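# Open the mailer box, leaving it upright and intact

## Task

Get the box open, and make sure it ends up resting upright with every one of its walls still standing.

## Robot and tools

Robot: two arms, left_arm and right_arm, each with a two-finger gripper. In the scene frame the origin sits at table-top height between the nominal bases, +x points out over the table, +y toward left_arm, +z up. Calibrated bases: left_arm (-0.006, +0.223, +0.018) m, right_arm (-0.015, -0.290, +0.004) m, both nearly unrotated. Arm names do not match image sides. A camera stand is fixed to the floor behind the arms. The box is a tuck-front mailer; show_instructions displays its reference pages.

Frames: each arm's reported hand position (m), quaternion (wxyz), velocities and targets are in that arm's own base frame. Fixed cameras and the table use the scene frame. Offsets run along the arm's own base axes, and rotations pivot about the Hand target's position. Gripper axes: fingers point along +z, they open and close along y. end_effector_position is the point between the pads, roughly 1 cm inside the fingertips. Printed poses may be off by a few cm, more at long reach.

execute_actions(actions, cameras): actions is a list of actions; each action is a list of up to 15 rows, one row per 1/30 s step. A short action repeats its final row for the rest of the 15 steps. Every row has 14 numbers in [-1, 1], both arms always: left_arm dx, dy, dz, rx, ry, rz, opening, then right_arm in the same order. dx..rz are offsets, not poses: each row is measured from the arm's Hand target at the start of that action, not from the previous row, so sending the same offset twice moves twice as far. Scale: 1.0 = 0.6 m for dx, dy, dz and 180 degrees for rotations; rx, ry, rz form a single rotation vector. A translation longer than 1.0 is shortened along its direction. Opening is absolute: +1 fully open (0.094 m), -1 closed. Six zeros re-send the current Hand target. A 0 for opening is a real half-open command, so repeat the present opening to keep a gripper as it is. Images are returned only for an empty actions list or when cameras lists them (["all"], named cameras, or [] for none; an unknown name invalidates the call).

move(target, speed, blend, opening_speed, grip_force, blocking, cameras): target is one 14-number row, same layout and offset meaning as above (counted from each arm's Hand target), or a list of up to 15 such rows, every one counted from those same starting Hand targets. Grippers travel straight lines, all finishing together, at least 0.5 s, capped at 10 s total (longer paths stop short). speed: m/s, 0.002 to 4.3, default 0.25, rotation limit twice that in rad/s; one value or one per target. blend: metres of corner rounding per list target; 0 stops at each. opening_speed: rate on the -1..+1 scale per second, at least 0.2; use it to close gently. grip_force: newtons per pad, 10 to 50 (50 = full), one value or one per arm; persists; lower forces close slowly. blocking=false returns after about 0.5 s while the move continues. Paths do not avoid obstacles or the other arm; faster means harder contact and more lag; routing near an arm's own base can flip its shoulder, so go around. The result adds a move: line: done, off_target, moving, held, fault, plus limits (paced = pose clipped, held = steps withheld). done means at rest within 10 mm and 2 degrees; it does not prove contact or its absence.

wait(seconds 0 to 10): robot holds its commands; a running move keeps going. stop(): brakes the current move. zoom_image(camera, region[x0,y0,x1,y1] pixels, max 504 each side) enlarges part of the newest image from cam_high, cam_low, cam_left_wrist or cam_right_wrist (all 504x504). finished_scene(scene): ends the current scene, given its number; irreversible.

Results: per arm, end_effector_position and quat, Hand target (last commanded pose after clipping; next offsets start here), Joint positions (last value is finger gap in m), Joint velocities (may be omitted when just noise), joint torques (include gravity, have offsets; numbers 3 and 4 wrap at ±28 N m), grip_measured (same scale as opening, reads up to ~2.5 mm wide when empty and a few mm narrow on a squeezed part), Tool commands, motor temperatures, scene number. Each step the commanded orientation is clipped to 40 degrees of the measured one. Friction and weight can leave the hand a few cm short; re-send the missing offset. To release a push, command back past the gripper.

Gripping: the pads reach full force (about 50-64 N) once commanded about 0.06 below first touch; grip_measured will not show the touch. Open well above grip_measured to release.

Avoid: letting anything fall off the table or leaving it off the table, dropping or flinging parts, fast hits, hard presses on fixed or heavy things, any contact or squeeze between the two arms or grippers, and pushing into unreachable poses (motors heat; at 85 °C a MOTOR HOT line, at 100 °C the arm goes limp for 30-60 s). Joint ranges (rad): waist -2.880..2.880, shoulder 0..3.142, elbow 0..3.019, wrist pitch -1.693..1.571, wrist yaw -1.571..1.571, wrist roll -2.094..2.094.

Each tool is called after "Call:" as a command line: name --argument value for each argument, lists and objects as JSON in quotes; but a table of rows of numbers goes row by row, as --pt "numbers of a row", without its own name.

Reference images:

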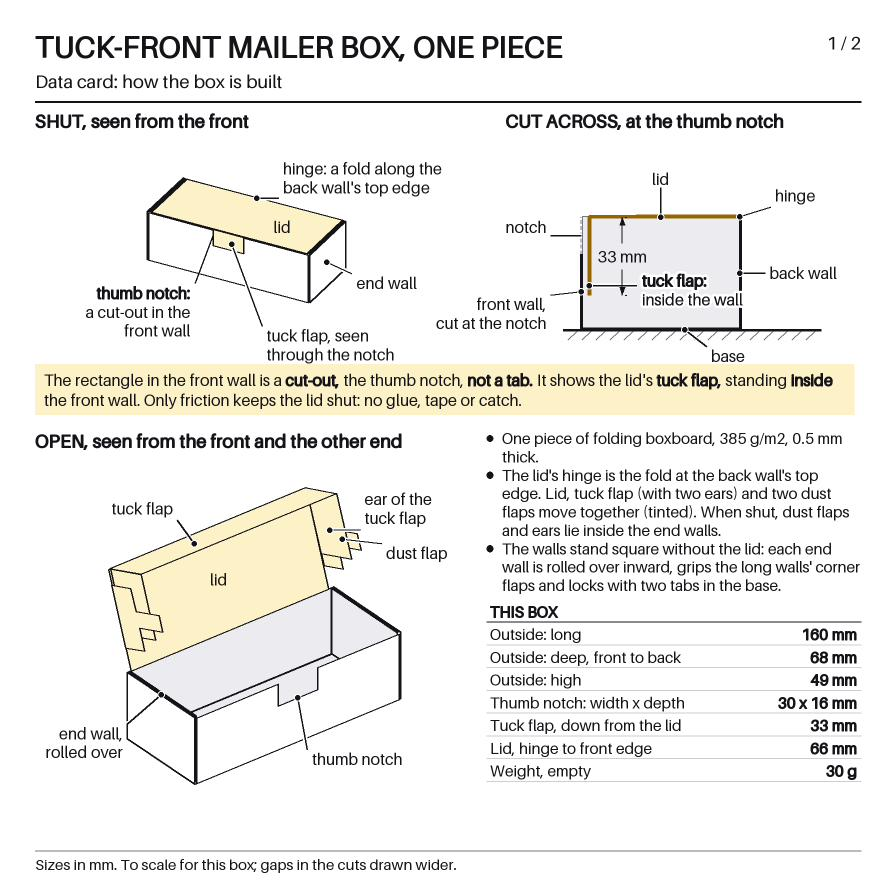

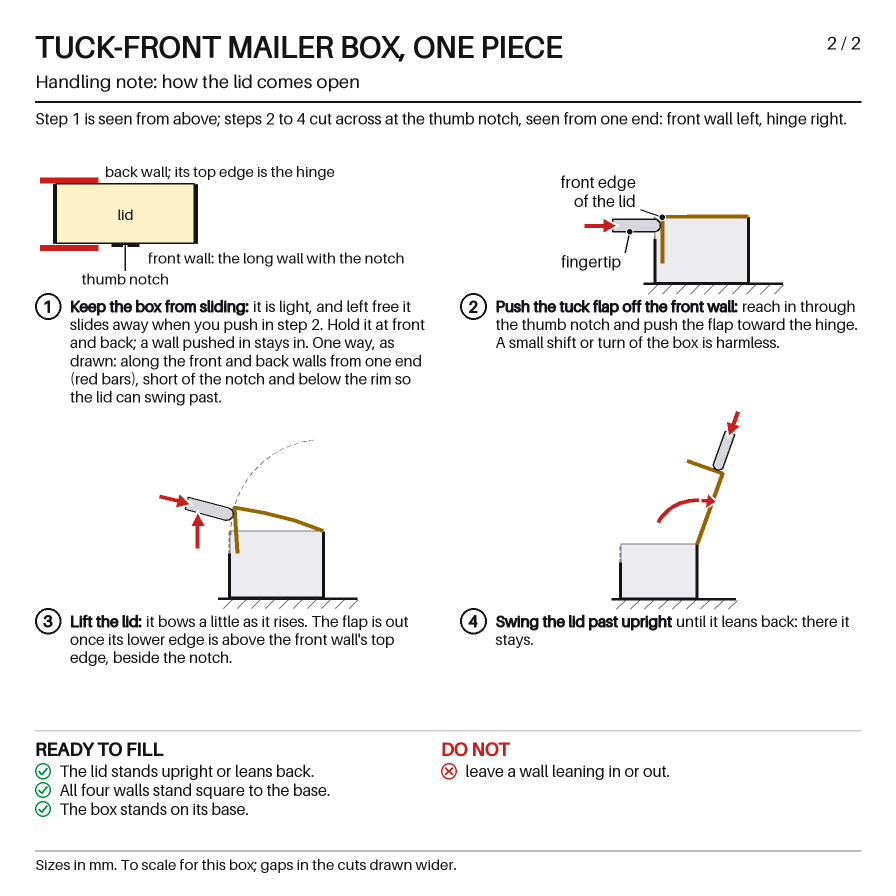

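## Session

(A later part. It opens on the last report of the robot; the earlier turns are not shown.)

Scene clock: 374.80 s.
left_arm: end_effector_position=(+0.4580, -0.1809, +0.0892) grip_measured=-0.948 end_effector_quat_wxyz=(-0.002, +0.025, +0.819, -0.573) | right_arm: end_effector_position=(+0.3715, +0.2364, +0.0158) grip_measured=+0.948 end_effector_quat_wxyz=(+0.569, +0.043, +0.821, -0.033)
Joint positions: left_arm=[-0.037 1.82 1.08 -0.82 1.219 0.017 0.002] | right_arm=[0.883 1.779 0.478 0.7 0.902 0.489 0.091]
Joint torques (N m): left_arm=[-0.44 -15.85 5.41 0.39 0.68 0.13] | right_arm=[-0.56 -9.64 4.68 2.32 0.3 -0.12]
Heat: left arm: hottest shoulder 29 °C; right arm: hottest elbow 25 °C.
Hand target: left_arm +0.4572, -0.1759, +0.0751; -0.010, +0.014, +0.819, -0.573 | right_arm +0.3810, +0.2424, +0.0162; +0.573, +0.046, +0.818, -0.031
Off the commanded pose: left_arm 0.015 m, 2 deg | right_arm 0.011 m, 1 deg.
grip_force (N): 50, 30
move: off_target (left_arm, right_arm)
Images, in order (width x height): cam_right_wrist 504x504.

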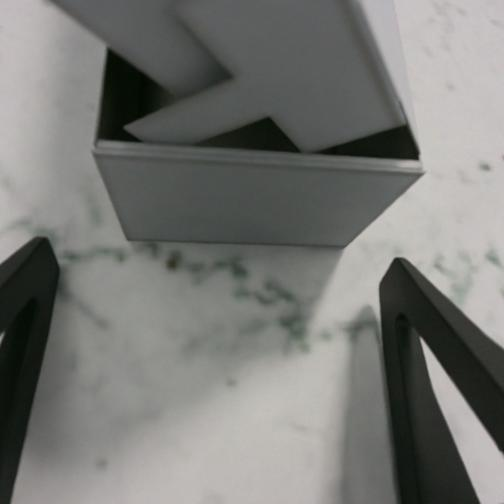

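Call:
move --target '[0, 0, 0, 0, 0, 0, -0.95, 0.06, -0.008, 0.0, 0, 0, 0.0, 0.95]' --speed 0.06 --cameras '["cam_right_wrist", "cam_left_wrist"]'

Scene clock: 379.13 s.
left_arm: end_effector_position=(+0.4580, -0.1809, +0.0892) grip_measured=-0.948 end_effector_quat_wxyz=(-0.002, +0.025, +0.819, -0.573) | right_arm: end_effector_position=(+0.4059, +0.2321, +0.0158) grip_measured=+0.948 end_effector_quat_wxyz=(+0.567, +0.043, +0.822, -0.033)
Joint positions: left_arm=[-0.037 1.82 1.08 -0.82 1.219 0.017 0.002] | right_arm=[0.799 1.809 0.529 0.727 0.83 0.422 0.091]
Joint torques (N m): left_arm=[-0.56 -15.85 5.41 0.38 0.68 0.12] | right_arm=[-0.56 -10.11 5.07 2.59 0.22 -0.12]
Heat: left arm: hottest shoulder 29 °C; right arm: hottest elbow 25 °C.
Hand target: left_arm +0.4572, -0.1759, +0.0751; -0.010, +0.014, +0.819, -0.573 | right_arm +0.4169, +0.2377, +0.0161; +0.573, +0.045, +0.818, -0.031
Off the commanded pose: left_arm 0.015 m, 2 deg | right_arm 0.012 m, 1 deg.
grip_force (N): 50, 30
move: off_target (left_arm, right_arm)
Images, in order (width x height): cam_left_wrist 504x504, cam_right_wrist 504x504.

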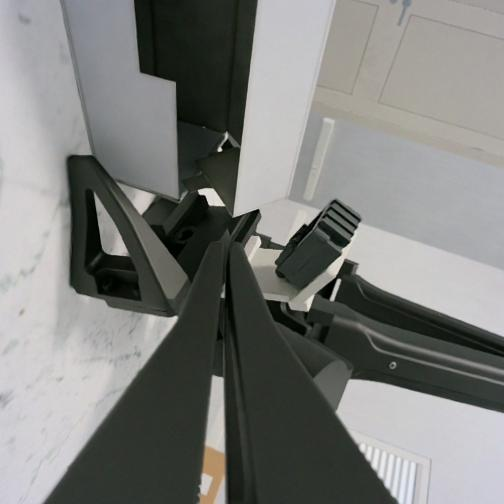

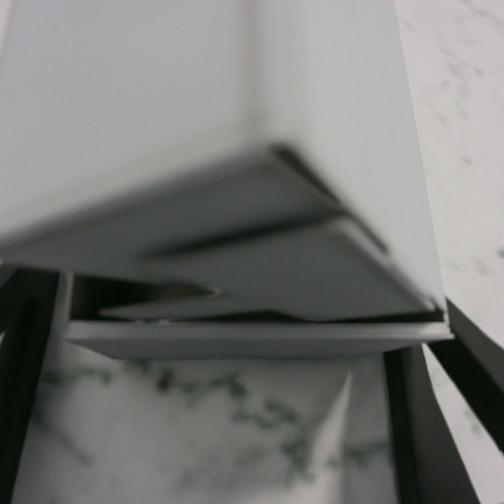

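Call:
move --target '[0, 0, 0, 0, 0, 0, -0.95, 0, 0, 0, 0, 0, 0, 0.42]' --grip_force '[50, 14]' --opening_speed 0.35 --cameras '["cam_right_wrist", "cam_left_wrist"]'

Call:
zoom_image --camera "cam_left_wrist" --region '[40, 0, 360, 320]'

Scene clock: 383.43 s.
left_arm: end_effector_position=(+0.4580, -0.1809, +0.0892) grip_measured=-0.948 end_effector_quat_wxyz=(-0.002, +0.025, +0.819, -0.573) | right_arm: end_effector_position=(+0.4060, +0.2321, +0.0154) grip_measured=+0.452 end_effector_quat_wxyz=(+0.567, +0.042, +0.822, -0.033)
Joint positions: left_arm=[-0.037 1.82 1.08 -0.82 1.219 0.017 0.002] | right_arm=[0.798 1.81 0.529 0.728 0.829 0.42 0.068]
Joint torques (N m): left_arm=[-0.5 -15.74 5.41 0.36 0.69 0.13] | right_arm=[-0.73 -10.17 5.04 2.62 0.27 -0.13]
Heat: left arm: hottest shoulder 29 °C; right arm: hottest elbow 25 °C.
Hand target: left_arm +0.4572, -0.1759, +0.0751; -0.010, +0.014, +0.819, -0.573 | right_arm +0.4170, +0.2375, +0.0161; +0.573, +0.046, +0.818, -0.031
Off the commanded pose: left_arm 0.015 m, 2 deg | right_arm 0.012 m, 1 deg.
grip_force (N): 50, 14
move: off_target (left_arm, right_arm)
Images, in order (width x height): cam_left_wrist 504x504, cam_right_wrist 504x504.

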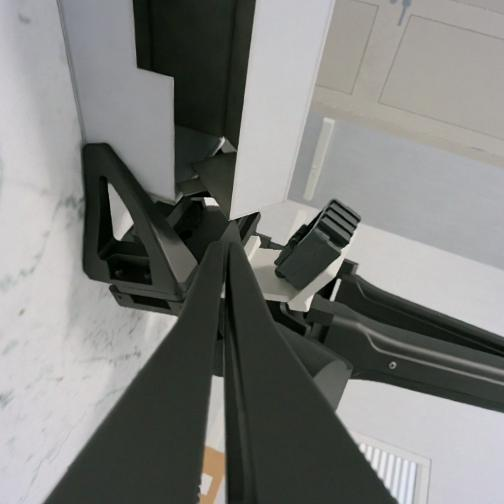

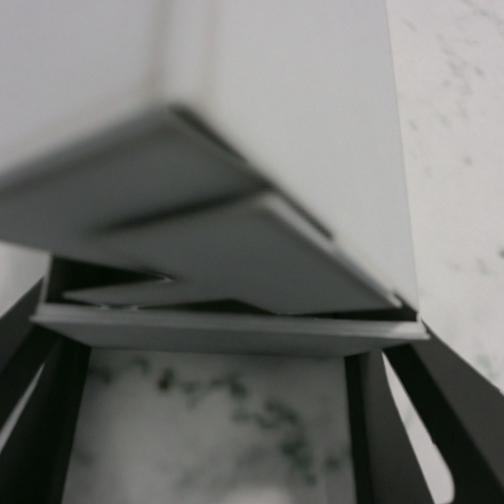

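Scaled by 1.575.

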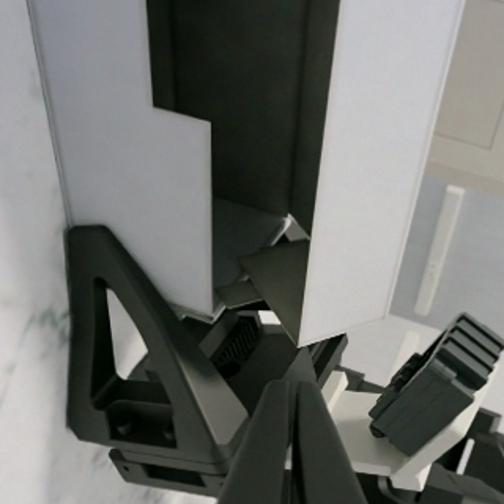

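Call:
move --target '[0.035, -0.05, -0.06, 0, 0, 0, -0.95, 0, 0, 0, 0, 0, 0, 0.42]' --speed 0.15 --cameras '["cam_left_wrist", "cam_low"]'

Call:
zoom_image --camera "cam_low" --region '[240, 180, 370, 270]'

Scene clock: 389.77 s.
left_arm: end_effector_position=(+0.4738, -0.2018, +0.0470) grip_measured=-0.948 end_effector_quat_wxyz=(-0.006, +0.015, +0.819, -0.574) | right_arm: end_effector_position=(+0.4060, +0.2321, +0.0154) grip_measured=+0.451 end_effector_quat_wxyz=(+0.567, +0.042, +0.822, -0.033)
Joint positions: left_arm=[-0.079 1.918 1.08 -0.596 1.22 -0.138 0.002] | right_arm=[0.798 1.81 0.529 0.728 0.829 0.42 0.068]
Joint torques (N m): left_arm=[-1.9 -17.55 6.46 1.11 0.5 -0.03] | right_arm=[-0.62 -10.11 5.07 2.62 0.27 -0.13]
Heat: left arm: hottest shoulder 29 °C; right arm: hottest shoulder 25 °C.
Hand target: left_arm +0.4782, -0.2060, +0.0392; -0.010, +0.015, +0.819, -0.573 | right_arm +0.4170, +0.2375, +0.0161; +0.573, +0.046, +0.818, -0.031
Off the commanded pose: left_arm 0.010 m, 0 deg | right_arm 0.012 m, 1 deg.
grip_force (N): 50, 14
move: off_target (right_arm)
Images, in order (width x height): cam_low 504x504, cam_left_wrist 504x504.

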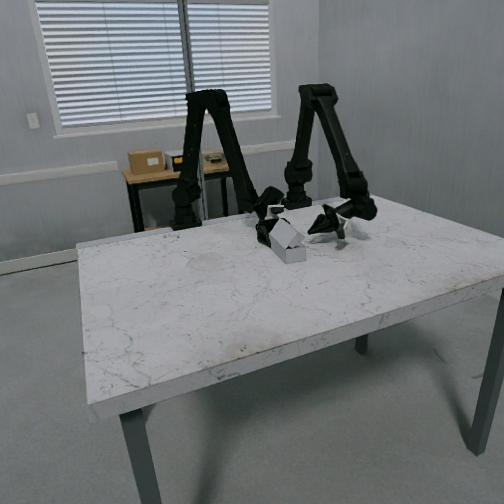

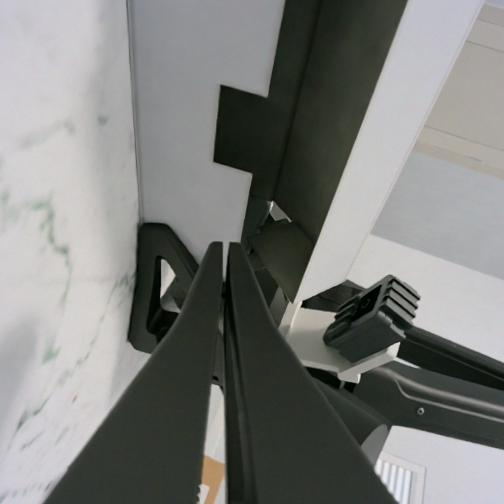

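Scaled by 3.877.

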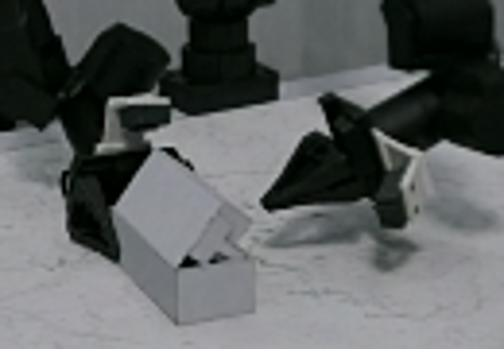

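Call:
move --pt "-0.005 -0.06 0.01 0 0 0 -0.95 0 0 0 0 0 0 0.42" --speed 0.1 --cameras '["cam_left_wrist"]'

Scene clock: 397.13 s.
left_arm: end_effector_position=(+0.4800, -0.2396, +0.0481) grip_measured=-0.948 end_effector_quat_wxyz=(-0.007, +0.016, +0.818, -0.575) | right_arm: end_effector_position=(+0.4060, +0.2321, +0.0154) grip_measured=+0.451 end_effector_quat_wxyz=(+0.567, +0.042, +0.822, -0.033)
Joint positions: left_arm=[-0.154 1.918 1.07 -0.395 1.204 -0.343 0.002] | right_arm=[0.798 1.81 0.529 0.728 0.829 0.42 0.068]
Joint torques (N m): left_arm=[-1.79 -20.13 4.52 1.46 0.37 -0.01] | right_arm=[-0.56 -10.11 5.05 2.62 0.27 -0.13]
Heat: left arm: hottest shoulder 28 °C; right arm: hottest shoulder 25 °C.
Hand target: left_arm +0.4752, -0.2418, +0.0452; -0.010, +0.014, +0.819, -0.573 | right_arm +0.4170, +0.2375, +0.0161; +0.573, +0.046, +0.818, -0.031
Off the commanded pose: left_arm 0.006 m, 0 deg | right_arm 0.012 m, 1 deg.
grip_force (N): 50, 14
move: off_target (right_arm)
Images, in order (width x height): cam_left_wrist 504x504.

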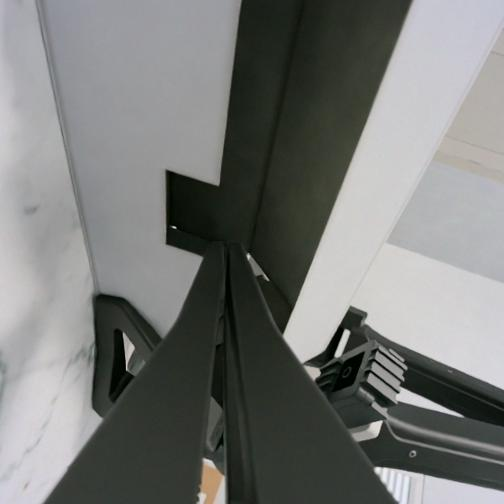

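Call:
move --target '[-0.008, -0.07, 0.01, 0, 0, 0, -0.95, 0, 0, 0, 0, 0, 0, 0.42]' --speed 0.1 --cameras '["cam_left_wrist", "cam_low"]'

Call:
zoom_image --camera "cam_low" --region '[240, 180, 370, 270]'

Scene clock: 399.53 s.
left_arm: end_effector_position=(+0.4740, -0.2821, +0.0480) grip_measured=-0.948 end_effector_quat_wxyz=(-0.012, +0.013, +0.819, -0.573) | right_arm: end_effector_position=(+0.4060, +0.2321, +0.0154) grip_measured=+0.451 end_effector_quat_wxyz=(+0.567, +0.042, +0.822, -0.033)
Joint positions: left_arm=[-0.241 1.912 1.041 -0.192 1.168 -0.55 0.002] | right_arm=[0.798 1.81 0.529 0.728 0.829 0.42 0.068]
Joint torques (N m): left_arm=[-1.49 -21.13 4.56 1.74 0.32 -0.02] | right_arm=[-0.62 -10.11 5.04 2.59 0.26 -0.13]
Heat: left arm: hottest shoulder 28 °C; right arm: hottest shoulder 25 °C.
Hand target: left_arm +0.4704, -0.2838, +0.0512; -0.010, +0.014, +0.819, -0.573 | right_arm +0.4170, +0.2375, +0.0161; +0.573, +0.046, +0.818, -0.031
Off the commanded pose: left_arm 0.005 m, 0 deg | right_arm 0.012 m, 1 deg.
grip_force (N): 50, 14
move: off_target (right_arm)
Images, in order (width x height): cam_low 504x504, cam_left_wrist 504x504.

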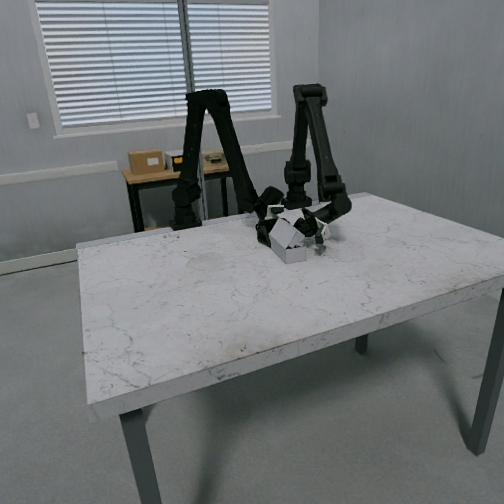

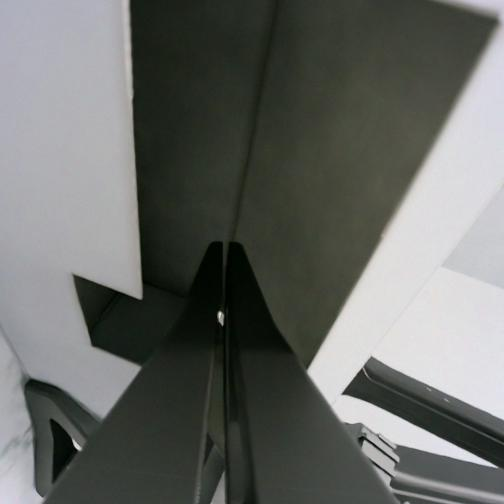

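Scaled by 3.877.

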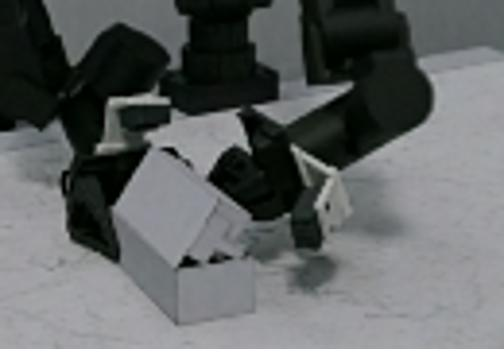

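Call:
move --target '[0.0, -0.004, 0.055, 0, 0, 0, -0.95, 0, 0, 0, 0, 0, 0, 0.42]' --speed 0.08 --cameras '["cam_left_wrist", "cam_right_wrist", "cam_low"]'

Call:
zoom_image --camera "cam_low" --region '[240, 180, 370, 270]'

Scene clock: 405.23 s.
left_arm: end_effector_position=(+0.4737, -0.2818, +0.0813) grip_measured=-0.948 end_effector_quat_wxyz=(-0.004, +0.015, +0.818, -0.575) | right_arm: end_effector_position=(+0.4060, +0.2321, +0.0154) grip_measured=+0.450 end_effector_quat_wxyz=(+0.567, +0.042, +0.822, -0.033)
Joint positions: left_arm=[-0.241 1.839 1.041 -0.236 1.165 -0.562 0.002] | right_arm=[0.798 1.81 0.529 0.728 0.829 0.42 0.068]
Joint torques (N m): left_arm=[-2.02 -20.19 6.04 0.62 0.34 -0.03] | right_arm=[-0.67 -10.11 5.04 2.63 0.27 -0.13]
Heat: left arm: hottest shoulder 29 °C; right arm: hottest shoulder 25 °C.
Hand target: left_arm +0.4704, -0.2863, +0.0843; -0.010, +0.014, +0.819, -0.573 | right_arm +0.4170, +0.2375, +0.0161; +0.573, +0.046, +0.818, -0.031
Off the commanded pose: left_arm 0.006 m, 1 deg | right_arm 0.012 m, 1 deg.
grip_force (N): 50, 14
move: off_target (right_arm)
Images, in order (width x height): cam_low 504x504, cam_left_wrist 504x504, cam_right_wrist 504x504.

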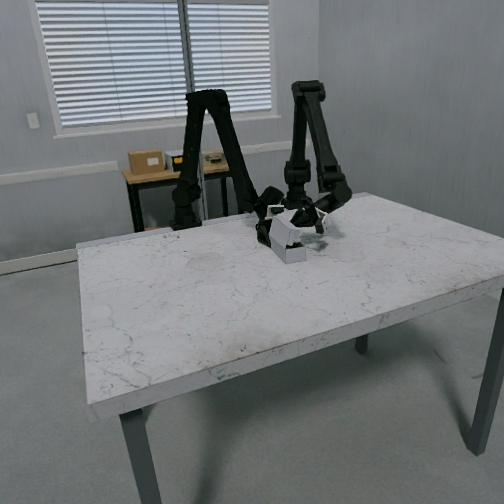

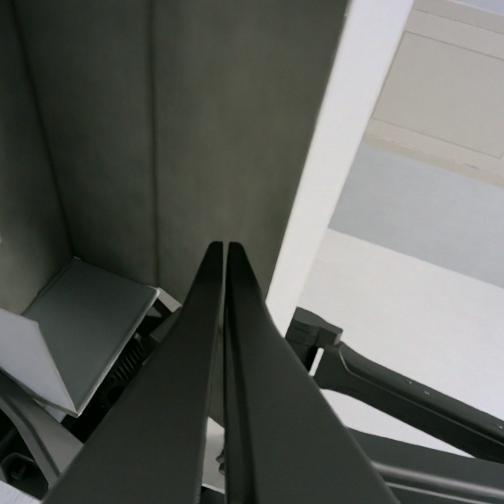

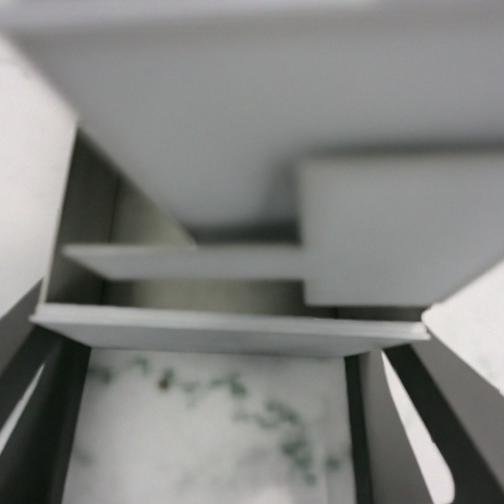

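Scaled by 3.877.

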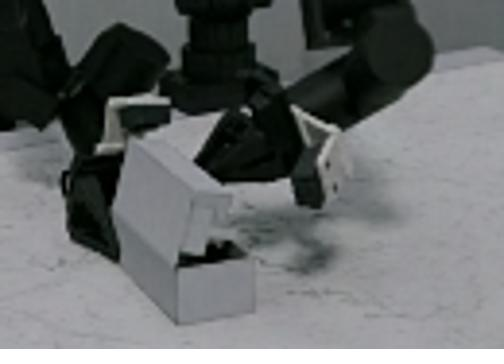

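Call:
move --target '[-0.006, -0.06, 0.008, 0, 0, 0, -0.95, 0, 0, 0, 0, 0, 0, 0.42]' --speed 0.08 --cameras '["cam_left_wrist", "cam_right_wrist", "cam_low"]'

Call:
zoom_image --camera "cam_low" --region '[240, 180, 370, 270]'

Scene clock: 410.00 s.
left_arm: end_effector_position=(+0.4679, -0.3181, +0.0844) grip_measured=-0.948 end_effector_quat_wxyz=(-0.014, +0.010, +0.820, -0.572) | right_arm: end_effector_position=(+0.4060, +0.2321, +0.0154) grip_measured=+0.450 end_effector_quat_wxyz=(+0.567, +0.042, +0.822, -0.033)
Joint positions: left_arm=[-0.315 1.839 1.041 -0.132 1.125 -0.703 0.002] | right_arm=[0.798 1.81 0.529 0.728 0.829 0.42 0.068]
Joint torques (N m): left_arm=[-1.85 -20.42 5.9 1.98 0.27 -0.03] | right_arm=[-0.56 -10.11 5.03 2.63 0.27 -0.13]
Heat: left arm: hottest shoulder 29 °C; right arm: hottest shoulder 25 °C.
Hand target: left_arm +0.4668, -0.3223, +0.0890; -0.010, +0.015, +0.819, -0.573 | right_arm +0.4170, +0.2375, +0.0161; +0.573, +0.046, +0.818, -0.031
Off the commanded pose: left_arm 0.006 m, 1 deg | right_arm 0.012 m, 1 deg.
grip_force (N): 50, 14
move: off_target (right_arm)
Images, in order (width x height): cam_low 504x504, cam_left_wrist 504x504, cam_right_wrist 504x504.

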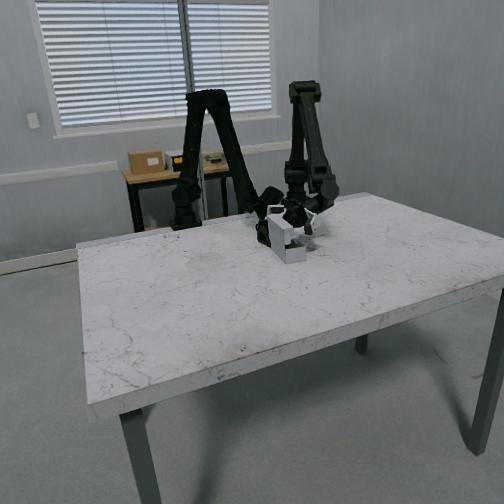

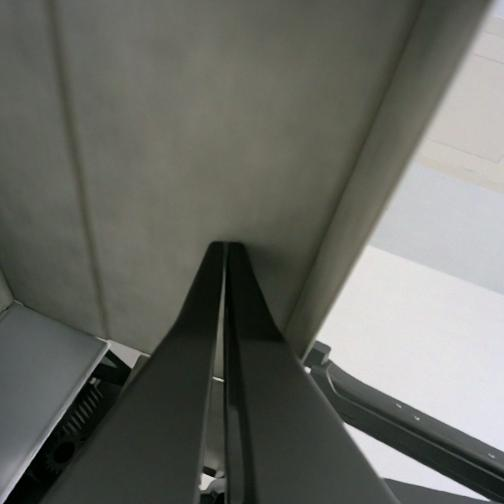

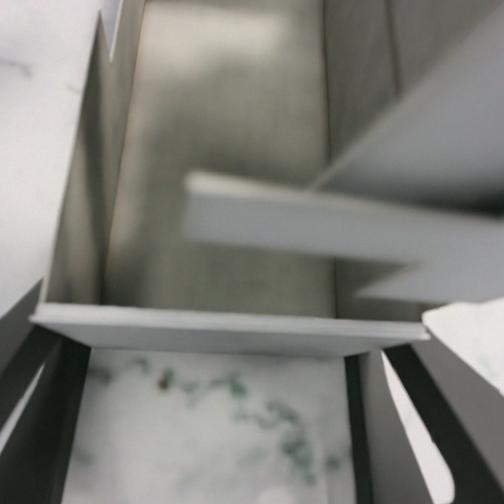

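Scaled by 3.877.

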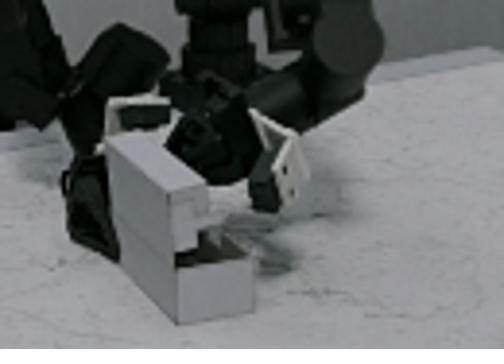

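Call:
move --target '[-0.004, -0.042, 0.006, 0, 0, 0, -0.95, 0, 0, 0, 0, 0, 0, 0.42]' --speed 0.08 --cameras '["cam_left_wrist", "cam_right_wrist", "cam_low"]'

Call:
zoom_image --camera "cam_low" --region '[240, 180, 370, 270]'

Scene clock: 412.30 s.
left_arm: end_effector_position=(+0.4646, -0.3411, +0.0876) grip_measured=-0.948 end_effector_quat_wxyz=(-0.015, +0.008, +0.821, -0.571) | right_arm: end_effector_position=(+0.4060, +0.2321, +0.0154) grip_measured=+0.450 end_effector_quat_wxyz=(+0.567, +0.042, +0.822, -0.033)
Joint positions: left_arm=[-0.361 1.839 1.041 -0.06 1.094 -0.788 0.002] | right_arm=[0.798 1.81 0.529 0.728 0.829 0.42 0.068]
Joint torques (N m): left_arm=[-2.08 -20.13 6.46 2.09 0.2 -0.03] | right_arm=[-0.56 -10.17 5.05 2.61 0.27 -0.13]
Heat: left arm: hottest shoulder 29 °C; right arm: hottest shoulder 25 °C.
Hand target: left_arm +0.4644, -0.3475, +0.0926; -0.010, +0.014, +0.819, -0.573 | right_arm +0.4170, +0.2375, +0.0161; +0.573, +0.045, +0.818, -0.031
Off the commanded pose: left_arm 0.008 m, 1 deg | right_arm 0.012 m, 1 deg.
grip_force (N): 50, 14
move: off_target (right_arm)
Images, in order (width x height): cam_low 504x504, cam_left_wrist 504x504, cam_right_wrist 504x504.

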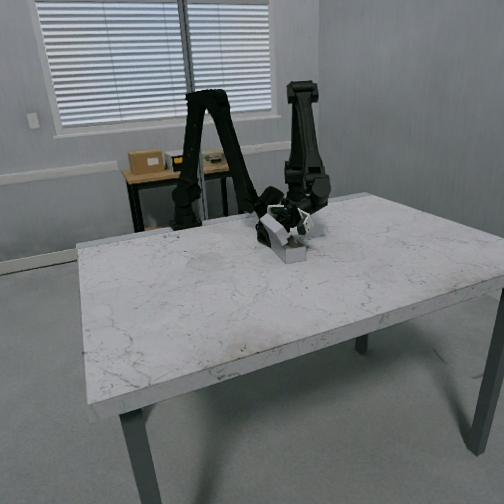

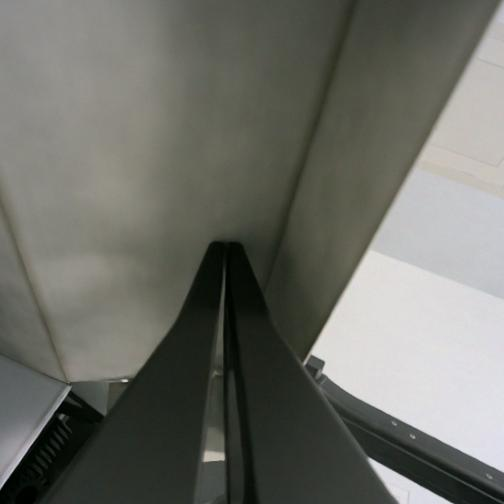

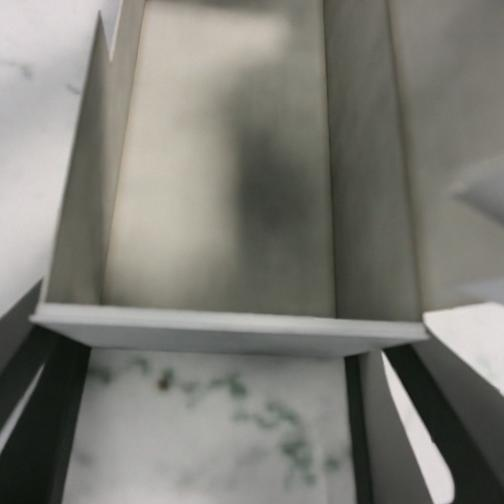

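Scaled by 3.877.

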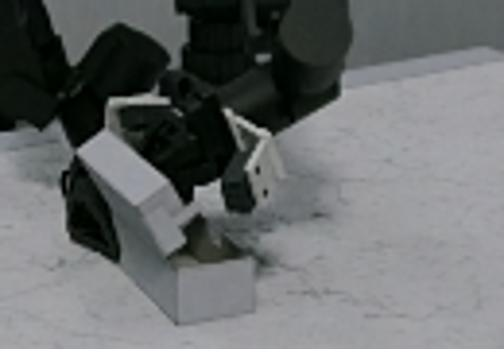

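Call:
move --pt "0.01 0.09 -0.004 0 0 0 -0.95 -0.018 -0.009 0 0 0 0 0.42" --pt "0.01 0.2 0.06 0 0 0 -0.95 -0.018 -0.009 0 0 0 0 0.42" --speed 0.15 --blend '[0.02, 0]' --cameras '["all"]'

Call:
zoom_image --camera "cam_low" --region '[240, 180, 370, 270]'

Scene clock: 417.60 s.
left_arm: end_effector_position=(+0.4538, -0.2288, +0.1179) grip_measured=-0.948 end_effector_quat_wxyz=(-0.024, +0.007, +0.820, -0.572) | right_arm: end_effector_position=(+0.4065, +0.2322, +0.0167) grip_measured=+0.450 end_effector_quat_wxyz=(+0.569, +0.045, +0.820, -0.032)
Joint positions: left_arm=[-0.14 1.743 1.057 -0.646 1.207 -0.289 0.002] | right_arm=[0.798 1.81 0.529 0.735 0.832 0.42 0.068]
Joint torques (N m): left_arm=[-0.62 -17.32 9.5 0.25 0.59 0.12] | right_arm=[0.26 -11.28 2.76 2.76 0.53 -0.05]
Heat: left arm: hottest shoulder 30 °C; right arm: hottest shoulder 25 °C.
Hand target: left_arm +0.4704, -0.2275, +0.1284; -0.010, +0.014, +0.819, -0.573 | right_arm +0.4062, +0.2322, +0.0161; +0.573, +0.045, +0.818, -0.031
Off the commanded pose: left_arm 0.020 m, 2 deg | right_arm 0.001 m, 0 deg.
grip_force (N): 50, 14
move: off_target (left_arm)

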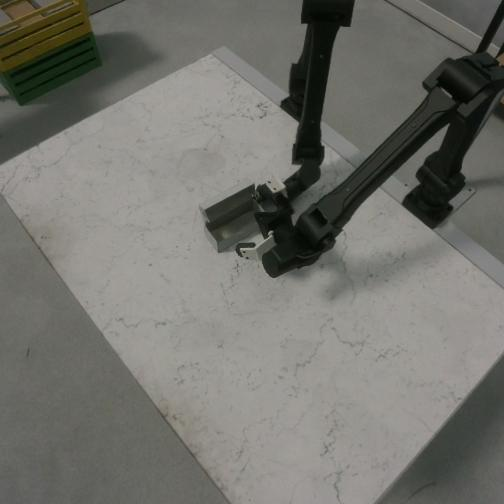

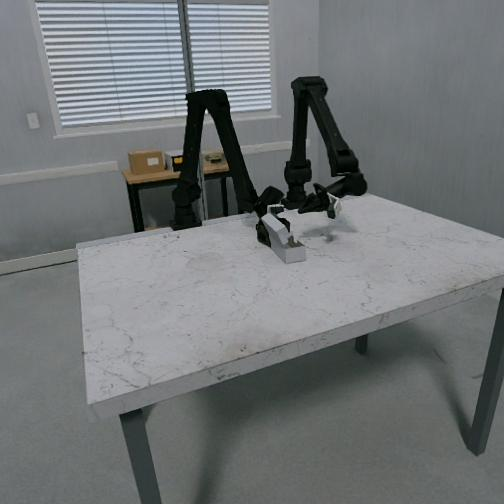

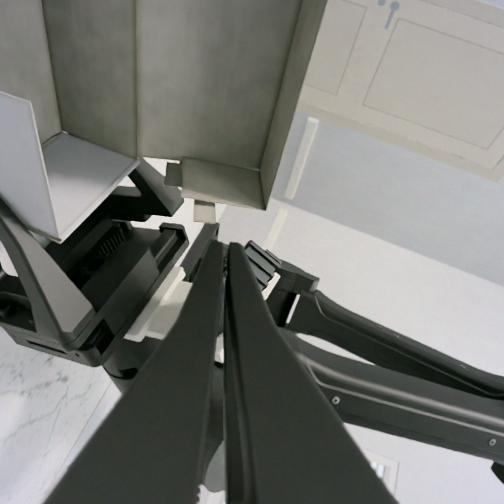

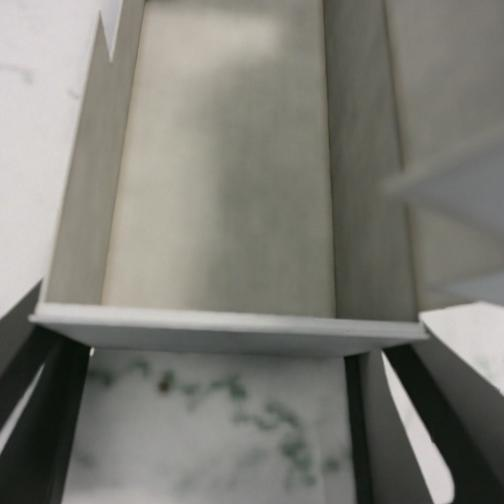

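Scaled by 3.877.

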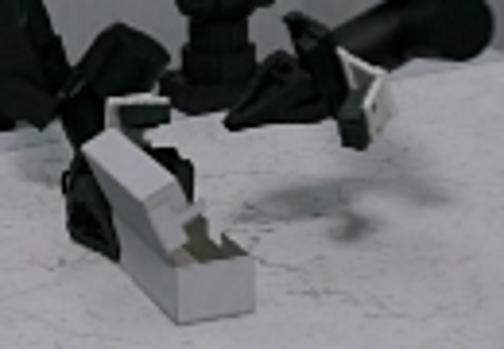

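Call:
move --pt "0 0.05 0 0 0 0 -0.95 0 0 0 0 0 0 0.8" --pt "0.0 0.1 0.03 0 0 0 -0.95 -0.1 0.008 0.012 0 0 0 0.8" --pt "0.0 0.1 0.03 0 0 0 -0.95 -0.25 0.0 0.14 0 0 0 0.8" --speed 0.12 --blend '[0, 0.02, 0]' --grip_force '[50, 30]' --cameras '["all"]'

Call:
zoom_image --camera "cam_low" --region '[240, 180, 370, 270]'

Call:
zoom_image --camera "cam_high" --region '[180, 160, 300, 270]'

Call:
zoom_image --camera "cam_right_wrist" --region '[100, 0, 500, 250]'

Scene clock: 423.13 s.
left_arm: end_effector_position=(+0.4541, -0.1718, +0.1421) grip_measured=-0.948 end_effector_quat_wxyz=(-0.020, +0.011, +0.820, -0.573) | right_arm: end_effector_position=(+0.2550, +0.2201, +0.0901) grip_measured=+0.797 end_effector_quat_wxyz=(+0.569, +0.039, +0.820, -0.045)
Joint positions: left_arm=[-0.018 1.743 1.141 -1.054 1.219 0.07 0.002] | right_arm=[1.203 1.289 0.386 -0.097 1.144 0.925 0.084]
Joint torques (N m): left_arm=[-0.44 -16.15 9.58 -0.23 0.65 0.13] | right_arm=[1.08 -6.65 7.34 0.98 0.8 0.08]
Heat: left arm: hottest shoulder 30 °C; right arm: hottest shoulder 25 °C.
Hand target: left_arm +0.4704, -0.1674, +0.1465; -0.010, +0.014, +0.819, -0.573 | right_arm +0.2562, +0.2322, +0.1001; +0.573, +0.046, +0.818, -0.031
Off the commanded pose: left_arm 0.017 m, 1 deg | right_arm 0.016 m, 2 deg.
grip_force (N): 50, 30
move: off_target (left_arm, right_arm)

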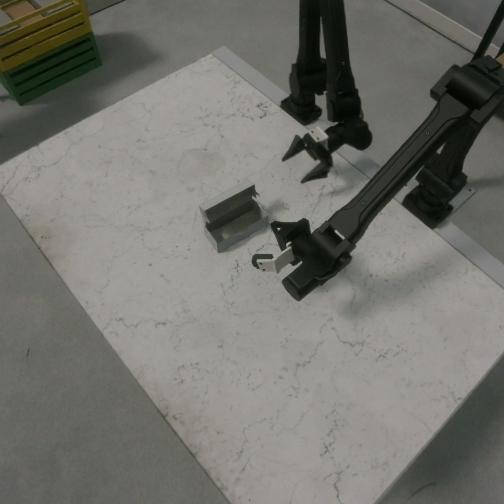

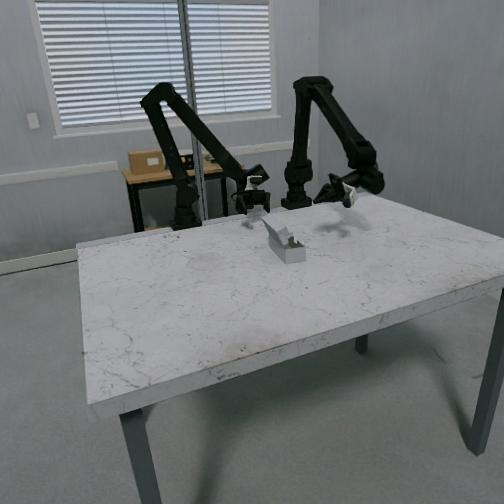

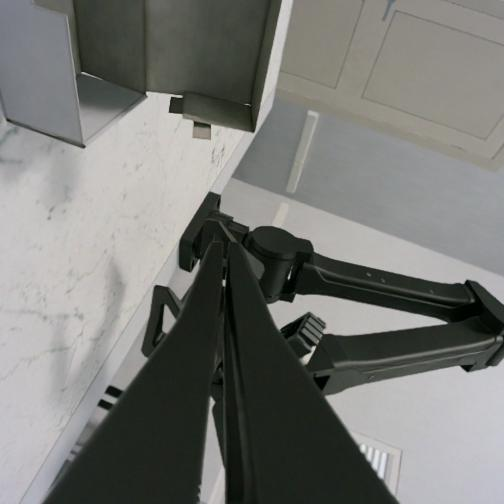

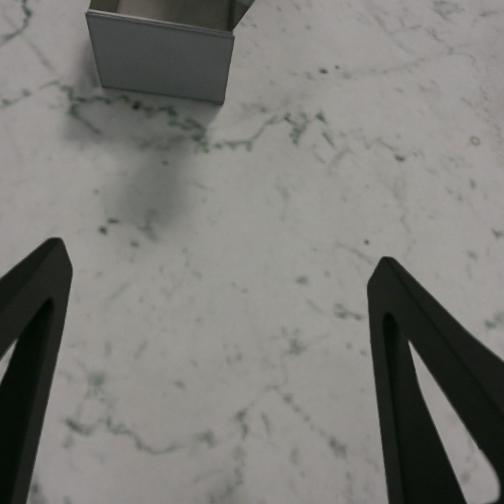

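Scaled by 3.877.

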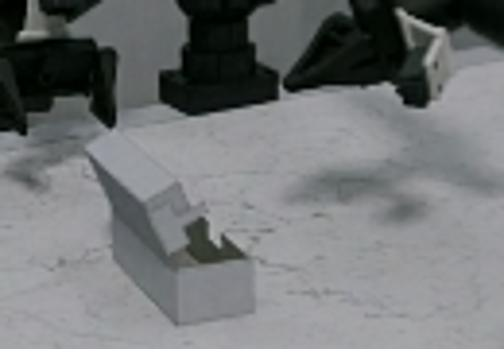

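Scaled by 4.200.

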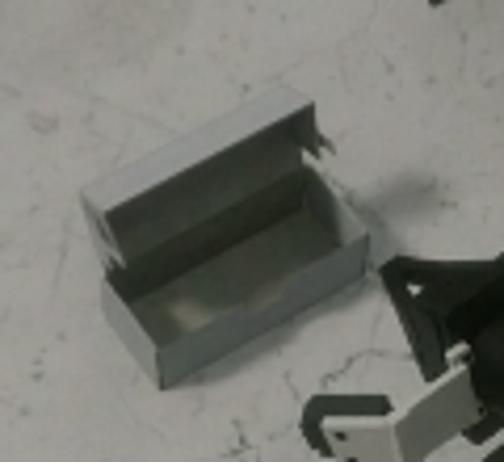

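Scaled by 1.260.

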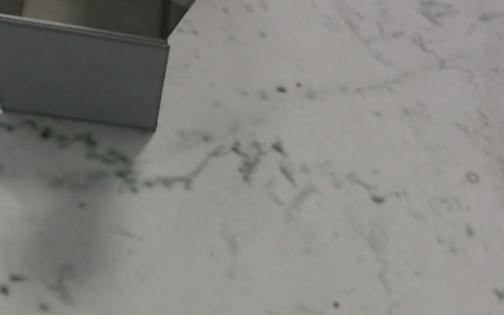

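Call:
finished_scene --scene 1

The scene is finished: the task was done.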